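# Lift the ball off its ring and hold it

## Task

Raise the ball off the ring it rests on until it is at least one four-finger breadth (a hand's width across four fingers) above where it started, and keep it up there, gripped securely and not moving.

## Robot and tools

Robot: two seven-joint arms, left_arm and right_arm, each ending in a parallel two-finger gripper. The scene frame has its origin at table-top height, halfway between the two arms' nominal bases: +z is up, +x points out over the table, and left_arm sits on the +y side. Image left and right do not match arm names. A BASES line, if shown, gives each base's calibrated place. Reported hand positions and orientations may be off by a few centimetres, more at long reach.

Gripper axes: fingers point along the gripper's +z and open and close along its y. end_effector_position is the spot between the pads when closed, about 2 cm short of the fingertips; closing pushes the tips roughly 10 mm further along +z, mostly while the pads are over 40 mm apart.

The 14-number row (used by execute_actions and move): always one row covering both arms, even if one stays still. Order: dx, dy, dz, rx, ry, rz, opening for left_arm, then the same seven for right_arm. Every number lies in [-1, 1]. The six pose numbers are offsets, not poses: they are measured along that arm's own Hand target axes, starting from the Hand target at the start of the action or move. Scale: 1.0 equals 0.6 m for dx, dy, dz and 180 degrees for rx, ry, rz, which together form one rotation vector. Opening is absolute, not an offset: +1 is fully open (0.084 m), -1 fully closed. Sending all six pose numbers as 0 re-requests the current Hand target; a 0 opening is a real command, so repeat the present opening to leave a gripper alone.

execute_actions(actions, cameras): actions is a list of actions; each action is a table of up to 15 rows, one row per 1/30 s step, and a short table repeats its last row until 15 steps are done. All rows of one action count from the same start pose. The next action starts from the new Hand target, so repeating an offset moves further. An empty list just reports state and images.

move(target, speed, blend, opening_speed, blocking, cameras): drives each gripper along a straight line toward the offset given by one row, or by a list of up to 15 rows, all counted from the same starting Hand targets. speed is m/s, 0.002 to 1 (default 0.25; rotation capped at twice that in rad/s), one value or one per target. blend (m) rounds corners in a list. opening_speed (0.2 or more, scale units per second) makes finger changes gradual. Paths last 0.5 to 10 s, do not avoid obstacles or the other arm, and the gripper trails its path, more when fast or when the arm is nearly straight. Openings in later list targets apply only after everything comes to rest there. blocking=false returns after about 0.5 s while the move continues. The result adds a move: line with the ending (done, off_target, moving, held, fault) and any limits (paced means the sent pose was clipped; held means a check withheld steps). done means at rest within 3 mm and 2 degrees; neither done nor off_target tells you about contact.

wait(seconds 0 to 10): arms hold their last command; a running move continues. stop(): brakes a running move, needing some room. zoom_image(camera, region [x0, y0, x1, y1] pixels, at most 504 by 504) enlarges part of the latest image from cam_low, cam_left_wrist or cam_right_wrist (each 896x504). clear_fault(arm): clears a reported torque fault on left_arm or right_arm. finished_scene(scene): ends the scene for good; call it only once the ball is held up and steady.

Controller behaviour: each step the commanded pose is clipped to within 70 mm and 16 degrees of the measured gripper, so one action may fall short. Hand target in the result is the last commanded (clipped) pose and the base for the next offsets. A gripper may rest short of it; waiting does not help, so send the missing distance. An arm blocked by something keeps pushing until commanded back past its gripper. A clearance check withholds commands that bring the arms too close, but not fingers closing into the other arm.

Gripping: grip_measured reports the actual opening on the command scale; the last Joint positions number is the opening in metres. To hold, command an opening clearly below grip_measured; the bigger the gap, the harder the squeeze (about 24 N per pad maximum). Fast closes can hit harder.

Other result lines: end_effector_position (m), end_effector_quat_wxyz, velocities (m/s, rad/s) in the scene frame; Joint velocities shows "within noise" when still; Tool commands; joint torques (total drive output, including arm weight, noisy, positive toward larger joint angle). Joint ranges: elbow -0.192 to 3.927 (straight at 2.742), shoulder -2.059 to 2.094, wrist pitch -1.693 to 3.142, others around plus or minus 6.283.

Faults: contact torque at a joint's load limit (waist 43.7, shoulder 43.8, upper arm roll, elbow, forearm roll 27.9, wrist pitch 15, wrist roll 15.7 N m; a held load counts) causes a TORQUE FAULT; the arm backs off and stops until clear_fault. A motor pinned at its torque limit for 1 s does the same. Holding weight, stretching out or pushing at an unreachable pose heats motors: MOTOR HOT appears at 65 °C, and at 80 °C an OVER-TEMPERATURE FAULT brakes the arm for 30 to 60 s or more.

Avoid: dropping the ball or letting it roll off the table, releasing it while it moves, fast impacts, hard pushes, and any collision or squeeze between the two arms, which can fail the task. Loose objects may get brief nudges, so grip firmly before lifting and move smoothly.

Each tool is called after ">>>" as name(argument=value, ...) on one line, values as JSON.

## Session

>>> execute_actions(actions=[])

>>> zoom_image(camera="cam_low", region=[300, 180, 540, 320])

Scene clock: 0.00 s.
left_arm: end_effector_position=(+0.4217, -0.1818, +0.2358) grip_measured=+1.00 end_effector_quat_wxyz=(-0.003, -0.629, +0.772, -0.093) | right_arm: end_effector_position=(+0.4270, -0.7116, +0.1284) grip_measured=+1.00 end_effector_quat_wxyz=(-0.048, +0.725, -0.573, +0.379)
Joint positions: left_arm=[-0.924 0.651 -0.067 2 0.057 1.165 0.773 0.084] | right_arm=[-0.952 0.249 0.157 0.968 1.879 0.145 -1.283 0.084]
Joint velocities: within noise
Joint torques (N m): no reading
Motor temperatures (°C): left_arm=[31 29 34 34 35 39 29] | right_arm=[28 35 30 32 37 29 34]
Hand target: left_arm +0.4217, -0.1818, +0.2358; -0.003, -0.629, +0.772, -0.093 | right_arm +0.4270, -0.7116, +0.1284; -0.048, +0.725, -0.573, +0.379
Tool commands: left_gripper/opening=+1.0 right_gripper/opening=+1.0

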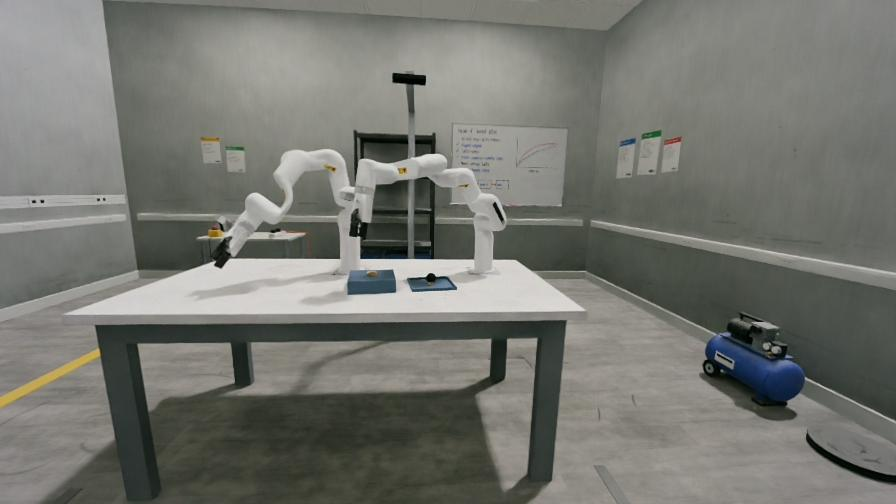

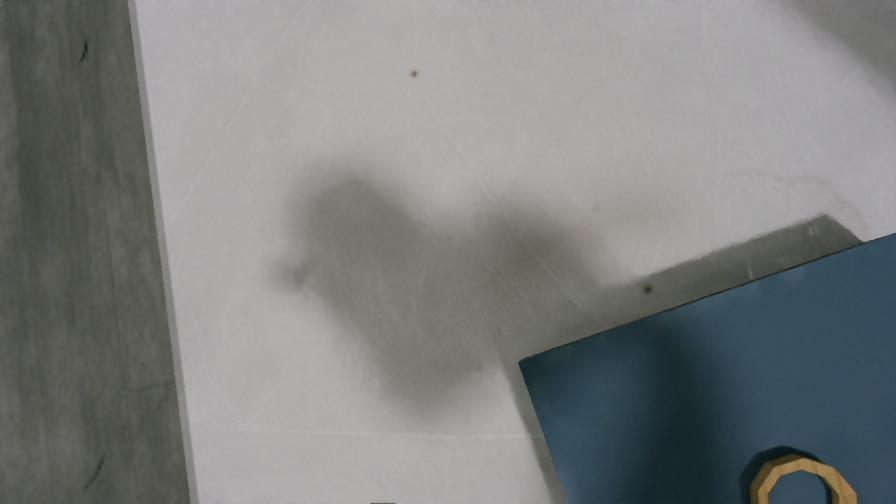

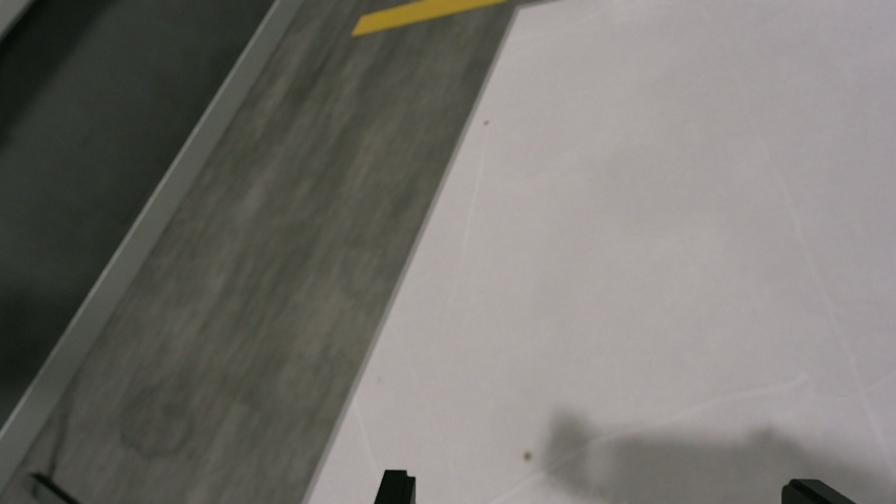

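Scaled by 2.100 from the camera's 896x504 image, which has a finer 1280x720 frame.

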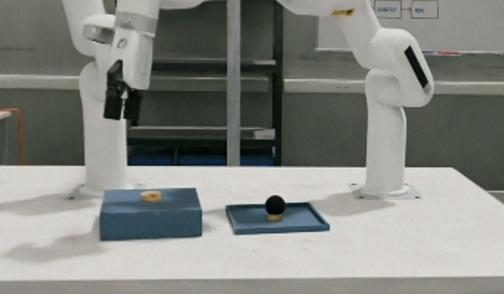

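>>> move(target=[-0.534,0.303,-0.184,-0.0406,-0.0433,-0.0645,1,0,0,0,0,0,0,1], cameras=["cam_left_wrist","cam_low"])

>>> zoom_image(camera="cam_low", region=[380, 220, 480, 300])

Scene clock: 11.73 s.
left_arm: end_effector_position=(+0.3000, +0.1803, +0.2801) grip_measured=+1.00 end_effector_quat_wxyz=(+0.000, +0.707, -0.708, +0.000) | right_arm: end_effector_position=(+0.4270, -0.7116, +0.1284) grip_measured=+1.00 end_effector_quat_wxyz=(-0.048, +0.725, -0.573, +0.379)
Joint positions: left_arm=[-0.74 -0.475 0.07 0.817 0.033 1.292 0.874 0.084] | right_arm=[-0.952 0.249 0.157 0.968 1.879 0.145 -1.283 0.084]
Joint velocities: within noise
Joint torques (N m): left_arm=[7.1 -9.23 1.66 13.84 4.05 -0.47 1.13] | right_arm=[0.03 -14.93 0.22 14.2 -0.41 -0.43 -0.08]
Motor temperatures (°C): left_arm=[31 30 34 36 35 39 29] | right_arm=[28 36 30 33 37 29 34]
Hand target: left_arm +0.3000, +0.1803, +0.2802; +0.000, +0.707, -0.708, +0.000 | right_arm +0.4270, -0.7116, +0.1284; -0.048, +0.725, -0.573, +0.379
Off the commanded pose: left_arm 0.000 m, 0 deg | right_arm 0.000 m, 0 deg.
move: done
Images, in order (width x height): cam_low 896x504, cam_left_wrist 896x504.

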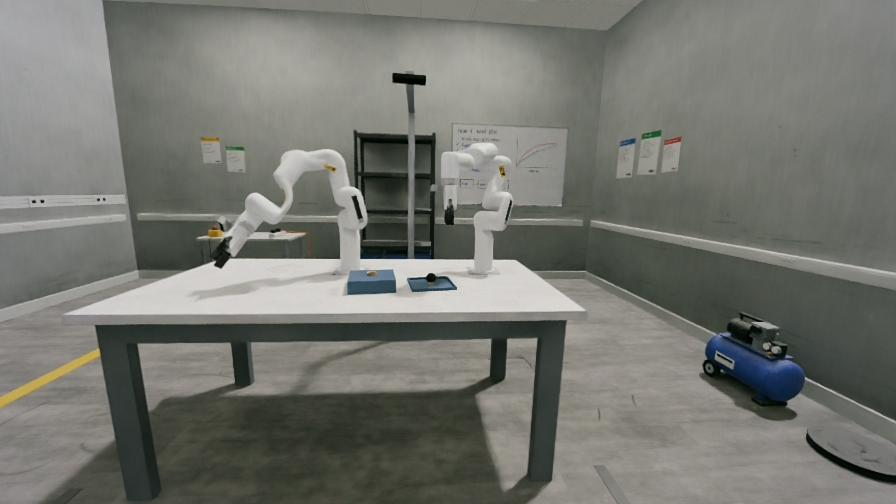

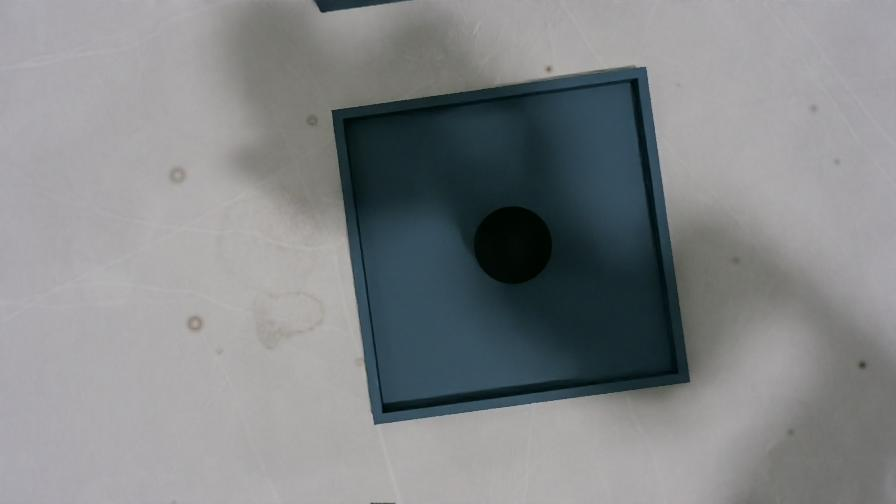

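Scaled by 5.040 from the camera's 896x504 image, which has a finer 1280x720 frame.

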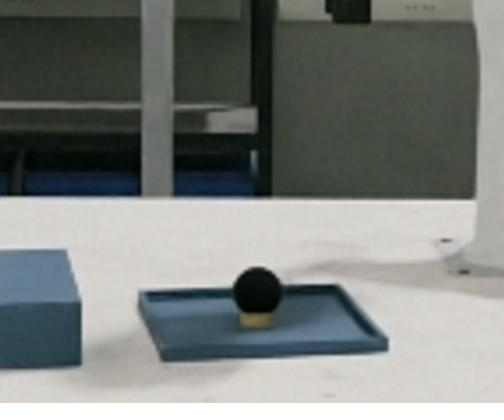

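>>> move(target=[0.05,0,0.1667,0,0,0,1,0,0,0,0,0,0,1], cameras=["cam_left_wrist","cam_low"])

>>> zoom_image(camera="cam_low", region=[380, 220, 480, 300])

Scene clock: 19.63 s.
left_arm: end_effector_position=(+0.2999, +0.1504, +0.1801) grip_measured=+1.00 end_effector_quat_wxyz=(+0.000, +0.707, -0.708, +0.000) | right_arm: end_effector_position=(+0.4270, -0.7116, +0.1284) grip_measured=+1.00 end_effector_quat_wxyz=(-0.048, +0.725, -0.573, +0.379)
Joint positions: left_arm=[-0.765 -0.324 0.042 0.646 0.017 0.97 0.827 0.084] | right_arm=[-0.952 0.249 0.157 0.968 1.879 0.145 -1.283 0.084]
Joint velocities: within noise
Joint torques (N m): left_arm=[-7.69 -5.73 -1.87 17.84 -3.71 -3.31 -1.23] | right_arm=[-0.08 -14.89 0.22 14.25 -0.31 -0.41 -0.13]
Motor temperatures (°C): left_arm=[31 30 34 36 35 39 29] | right_arm=[28 36 30 33 37 29 34]
Hand target: left_arm +0.2999, +0.1503, +0.1801; +0.000, +0.707, -0.708, +0.000 | right_arm +0.4270, -0.7116, +0.1284; -0.048, +0.725, -0.573, +0.379
Off the commanded pose: left_arm 0.000 m, 0 deg | right_arm 0.000 m, 0 deg.
move: done
Images, in order (width x height): cam_low 896x504, cam_left_wrist 896x504.

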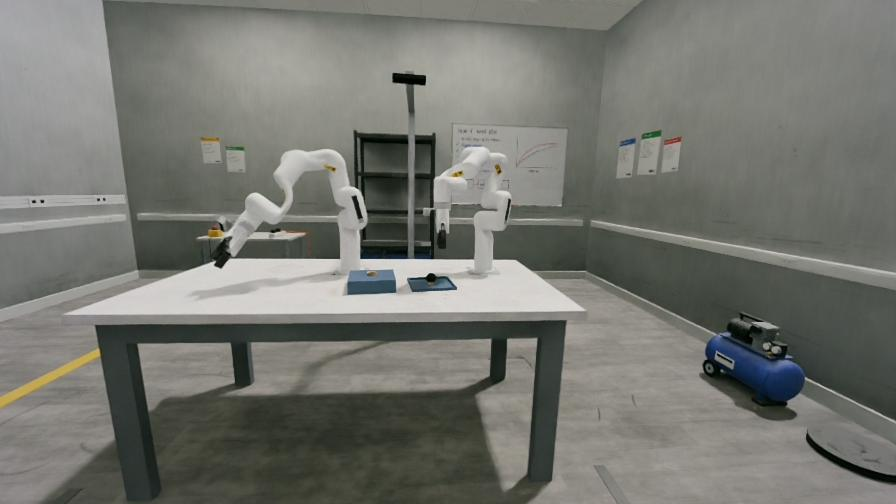

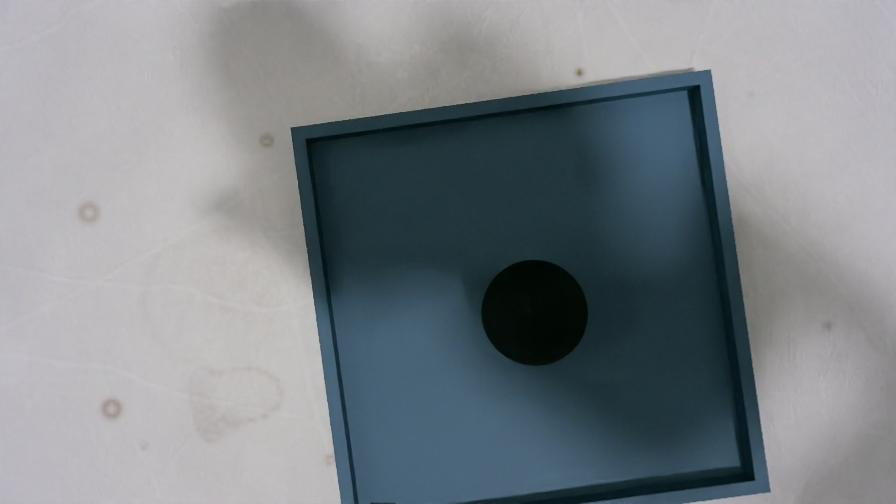

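Scaled by 5.040 from the camera's 896x504 image, which has a finer 1280x720 frame.

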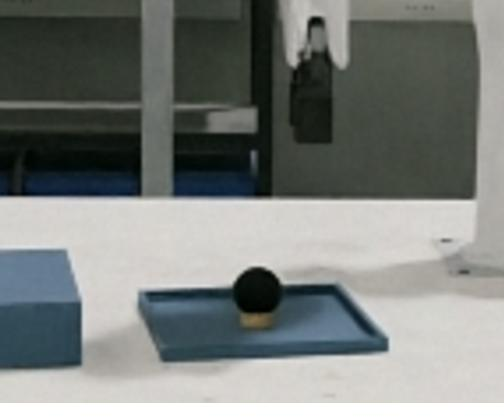

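>>> move(target=[0.0757,0.0017,0.1583,0,0,0,1,0,0,0,0,0,0,1], speed=0.15, cameras=["cam_left_wrist","cam_low"])

>>> zoom_image(camera="cam_low", region=[405, 245, 455, 295])

Scene clock: 34.23 s.
left_arm: end_effector_position=(+0.2988, +0.1050, +0.0852) grip_measured=+1.00 end_effector_quat_wxyz=(+0.000, +0.707, -0.708, +0.000) | right_arm: end_effector_position=(+0.4270, -0.7116, +0.1284) grip_measured=+1.00 end_effector_quat_wxyz=(-0.048, +0.725, -0.573, +0.379)
Joint positions: left_arm=[-0.806 -0.029 -0.004 0.625 0 0.654 0.752 0.084] | right_arm=[-0.952 0.249 0.157 0.968 1.879 0.145 -1.283 0.084]
Joint velocities: within noise
Joint torques (N m): left_arm=[-7.77 -8.95 -1.73 15.77 4.11 -3.41 -1.22] | right_arm=[-0.04 -14.78 0.26 14.28 -0.31 -0.41 -0.16]
Motor temperatures (°C): left_arm=[31 30 34 37 35 39 29] | right_arm=[28 36 30 33 37 29 34]
Hand target: left_arm +0.2988, +0.1049, +0.0851; +0.000, +0.707, -0.708, +0.000 | right_arm +0.4270, -0.7116, +0.1284; -0.048, +0.725, -0.573, +0.379
Off the commanded pose: left_arm 0.000 m, 0 deg | right_arm 0.000 m, 0 deg.
move: done
Images, in order (width x height): cam_low 896x504, cam_left_wrist 896x504.

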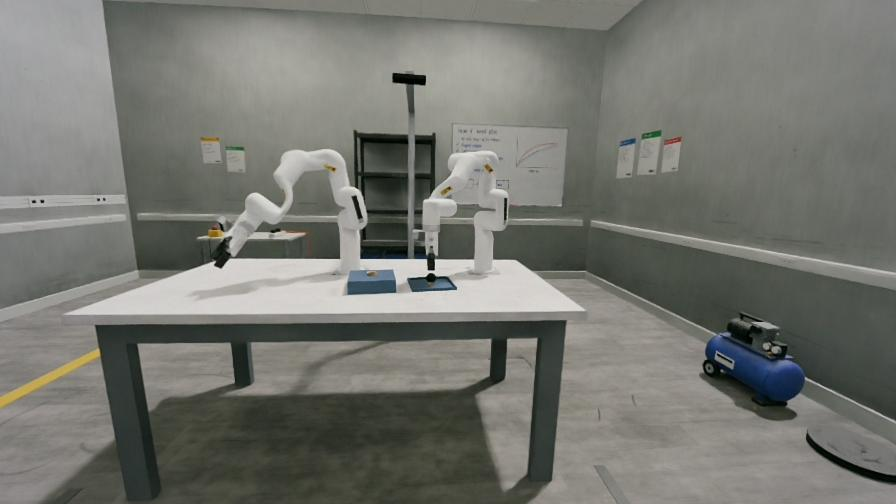

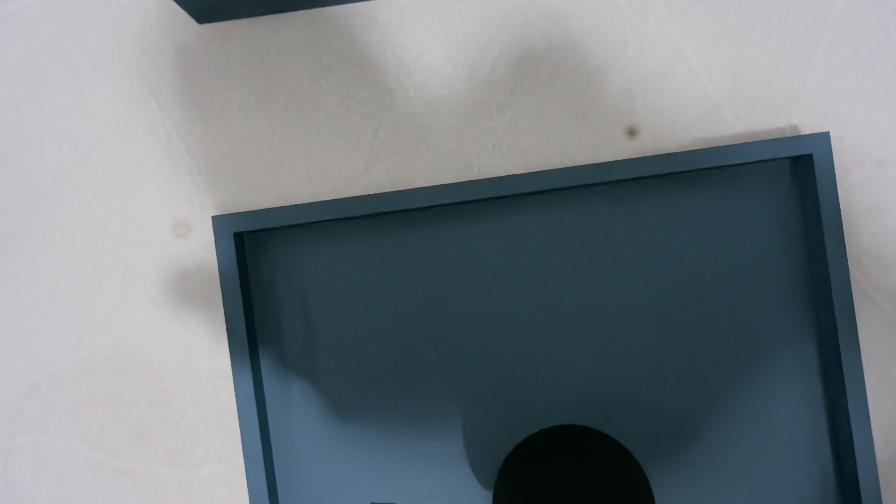

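Scaled by 10.080 from the camera's 896x504 image, which has a finer 1280x720 frame.

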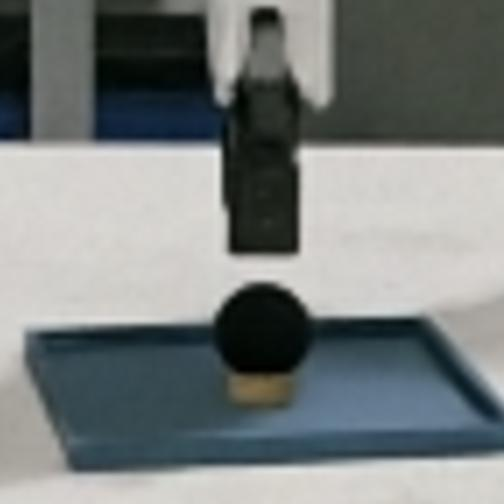

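>>> move(target=[0,0,0.0583,0,0,0,1,0,0,0,0,0,0,1], speed=0.12, cameras=["cam_left_wrist","cam_low"])

>>> zoom_image(camera="cam_low", region=[405, 245, 455, 295])

Scene clock: 41.47 s.
left_arm: end_effector_position=(+0.2988, +0.1050, +0.0501) grip_measured=+1.00 end_effector_quat_wxyz=(+0.000, +0.707, -0.708, +0.000) | right_arm: end_effector_position=(+0.4270, -0.7116, +0.1284) grip_measured=+1.00 end_effector_quat_wxyz=(-0.048, +0.725, -0.573, +0.379)
Joint positions: left_arm=[-0.806 0.066 -0.004 0.604 0.001 0.539 0.751 0.084] | right_arm=[-0.952 0.249 0.157 0.968 1.879 0.145 -1.283 0.084]
Joint velocities: within noise
Joint torques (N m): left_arm=[-4.77 -9.77 0.23 14.73 3.95 -3.25 -1.16] | right_arm=[0.13 -14.81 0.2 14.19 -0.21 -0.43 -0.12]
Motor temperatures (°C): left_arm=[31 30 34 37 35 39 29] | right_arm=[28 36 30 33 37 29 34]
Hand target: left_arm +0.2988, +0.1050, +0.0502; +0.000, +0.707, -0.708, +0.000 | right_arm +0.4270, -0.7116, +0.1284; -0.048, +0.725, -0.573, +0.379
Off the commanded pose: left_arm 0.000 m, 0 deg | right_arm 0.000 m, 0 deg.
move: done
Images, in order (width x height): cam_low 896x504, cam_left_wrist 896x504.

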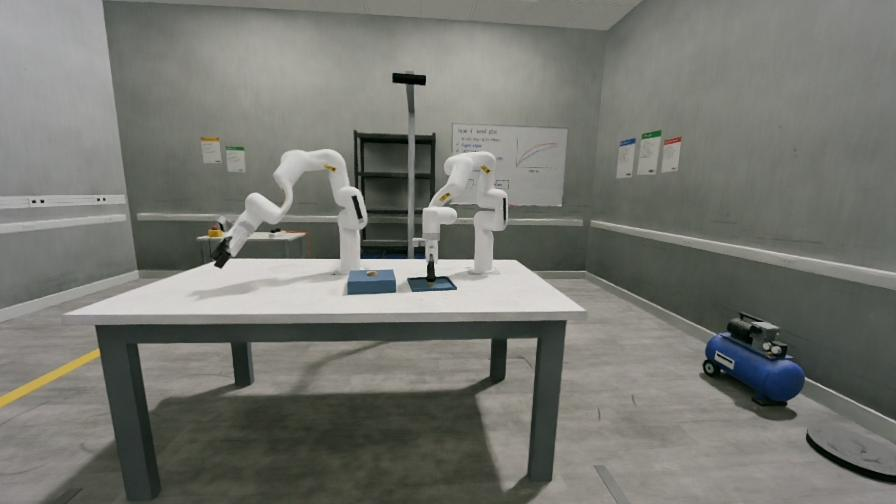

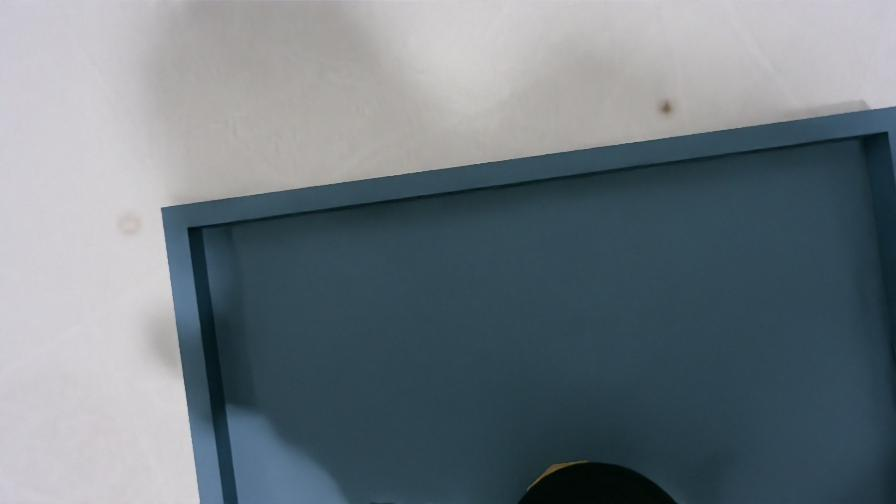

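Scaled by 10.080 from the camera's 896x504 image, which has a finer 1280x720 frame.

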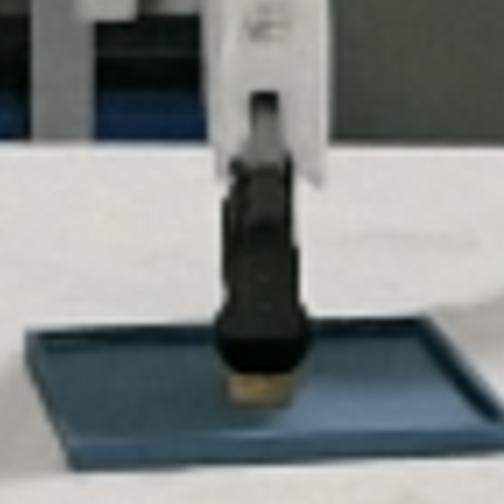

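>>> move(target=[[0,0,0.0225,0,0,0,1,0,0,0,0,0,0,1],[0,0,0.0225,0,0,0,-0.3,0,0,0,0,0,0,1]], speed=0.08, opening_speed=0.6, cameras=["cam_left_wrist","cam_low"])

>>> zoom_image(camera="cam_low", region=[405, 245, 455, 295])

Scene clock: 49.10 s.
left_arm: end_effector_position=(+0.2988, +0.1050, +0.0366) grip_measured=-0.03 end_effector_quat_wxyz=(+0.000, +0.707, -0.708, +0.000) | right_arm: end_effector_position=(+0.4270, -0.7116, +0.1284) grip_measured=+1.00 end_effector_quat_wxyz=(-0.048, +0.725, -0.573, +0.379)
Joint positions: left_arm=[-0.805 0.105 -0.003 0.6 0.001 0.495 0.751 0.043] | right_arm=[-0.952 0.249 0.157 0.968 1.879 0.145 -1.283 0.084]
Joint velocities: within noise
Joint torques (N m): left_arm=[6.15 -10.08 0.93 11.43 3.99 -3.12 -1.28] | right_arm=[0.17 -14.92 0.31 14.12 -0.34 -0.38 -0.08]
Motor temperatures (°C): left_arm=[31 30 34 37 35 40 29] | right_arm=[28 36 30 34 37 29 34]
Hand target: left_arm +0.2988, +0.1050, +0.0367; +0.000, +0.707, -0.708, +0.000 | right_arm +0.4270, -0.7116, +0.1284; -0.048, +0.725, -0.573, +0.379
Off the commanded pose: left_arm 0.000 m, 0 deg | right_arm 0.000 m, 0 deg.
move: done
Images, in order (width x height): cam_low 896x504, cam_left_wrist 896x504.

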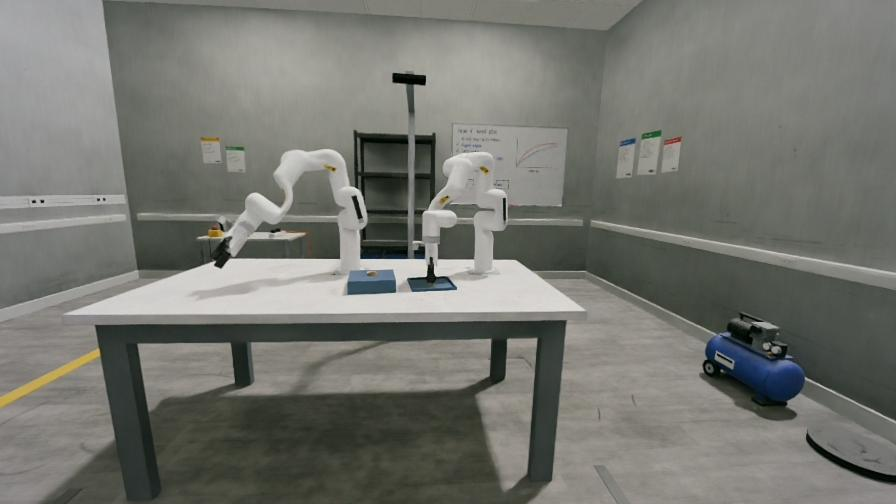

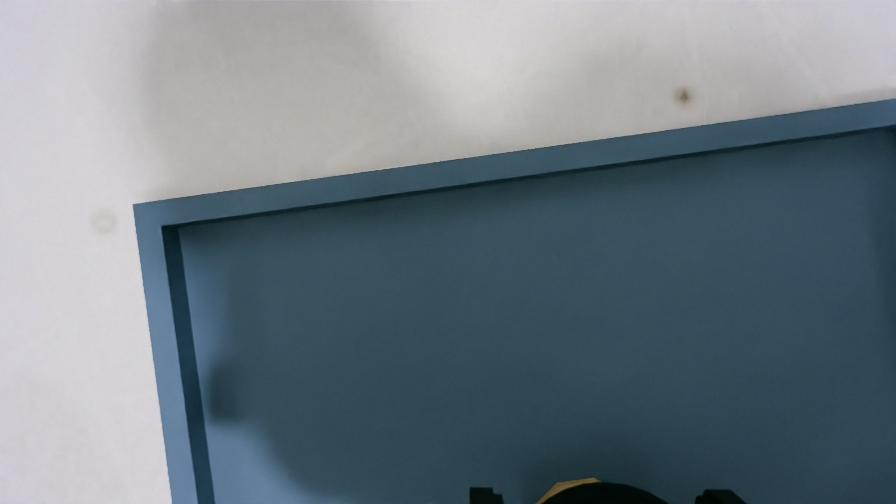

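Scaled by 10.080 from the camera's 896x504 image, which has a finer 1280x720 frame.

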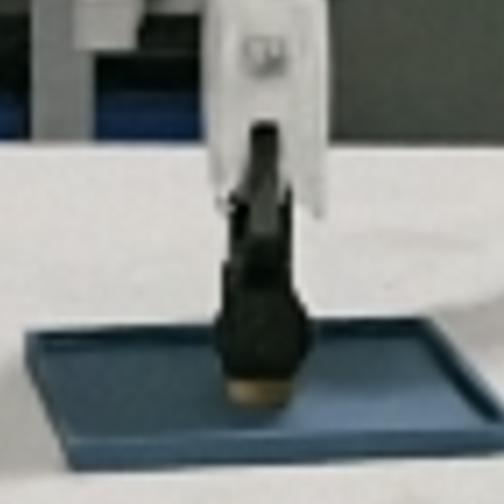

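Gripped at 43 mm. Squeeze and lift.

>>> move(target=[[0,0,0,0,0,0,-0.7,0,0,0,0,0,0,1],[0,0,-0.21,0,0,0,-0.7,0,0,0,0,0,0,1]], speed=0.12, opening_speed=0.8, cameras=["cam_left_wrist","cam_low"])

>>> zoom_image(camera="cam_low", region=[390, 220, 470, 300])

Scene clock: 55.30 s.
left_arm: end_effector_position=(+0.2988, +0.1049, +0.1626) grip_measured=-0.03 end_effector_quat_wxyz=(+0.000, +0.707, -0.708, +0.000) | right_arm: end_effector_position=(+0.4270, -0.7116, +0.1284) grip_measured=+1.00 end_effector_quat_wxyz=(-0.048, +0.725, -0.573, +0.379)
Joint positions: left_arm=[-0.805 -0.189 -0.004 0.717 -0.001 0.906 0.752 0.043] | right_arm=[-0.952 0.249 0.157 0.968 1.879 0.145 -1.283 0.084]
Joint velocities: within noise
Joint torques (N m): left_arm=[-0.17 -12.87 -1.66 17.86 -3.86 -0.54 1.15] | right_arm=[0.12 -14.83 0.23 14.05 -0.14 -0.36 -0.15]
Motor temperatures (°C): left_arm=[31 30 34 36 35 39 29] | right_arm=[28 36 30 34 37 29 34]
Hand target: left_arm +0.2988, +0.1049, +0.1627; +0.000, +0.707, -0.708, +0.000 | right_arm +0.4270, -0.7116, +0.1284; -0.048, +0.725, -0.573, +0.379
Off the commanded pose: left_arm 0.000 m, 0 deg | right_arm 0.000 m, 0 deg.
move: done
Images, in order (width x height): cam_low 896x504, cam_left_wrist 896x504.

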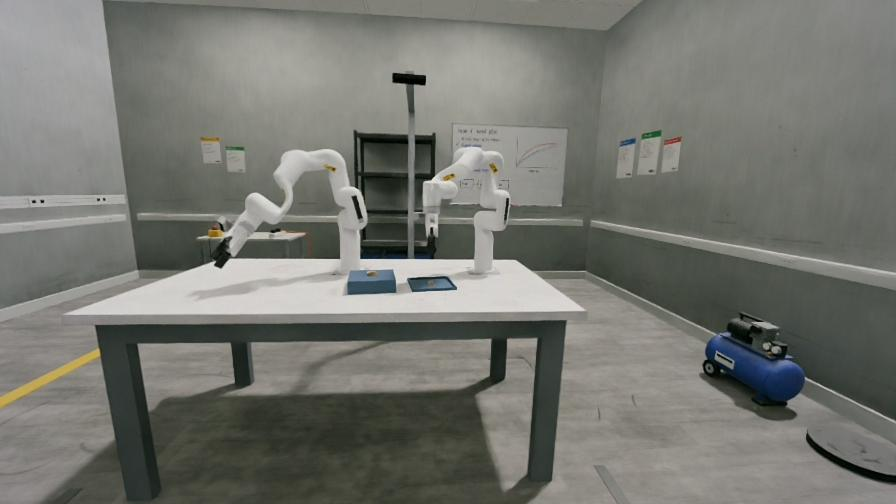

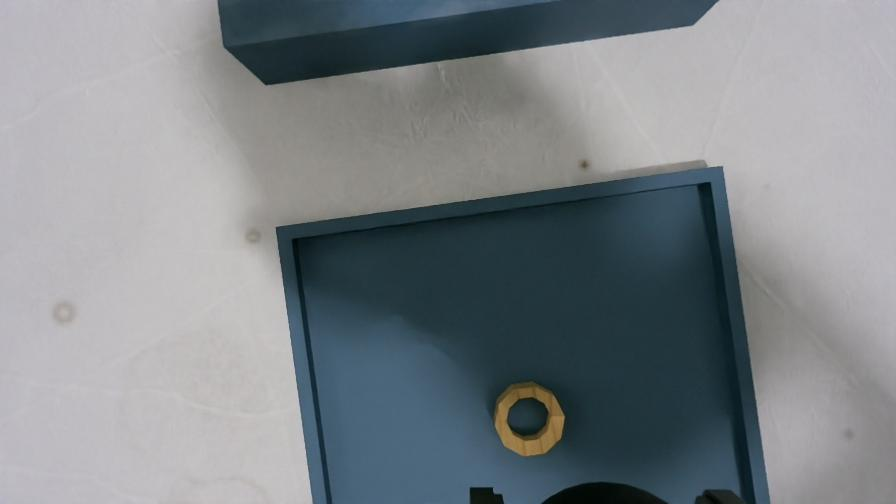

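Scaled by 6.300 from the camera's 896x504 image, which has a finer 1280x720 frame.

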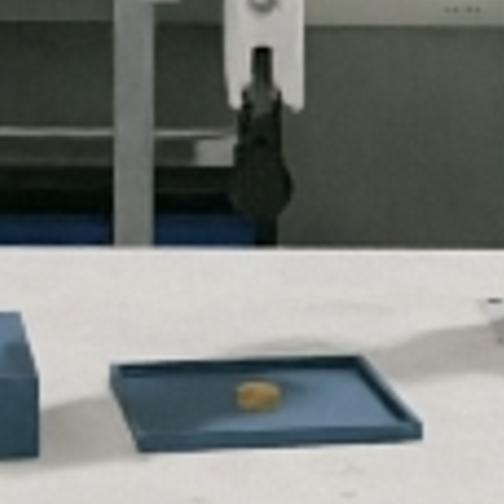

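>>> finished_scene(scene=3)

The scene is finished: the task was done.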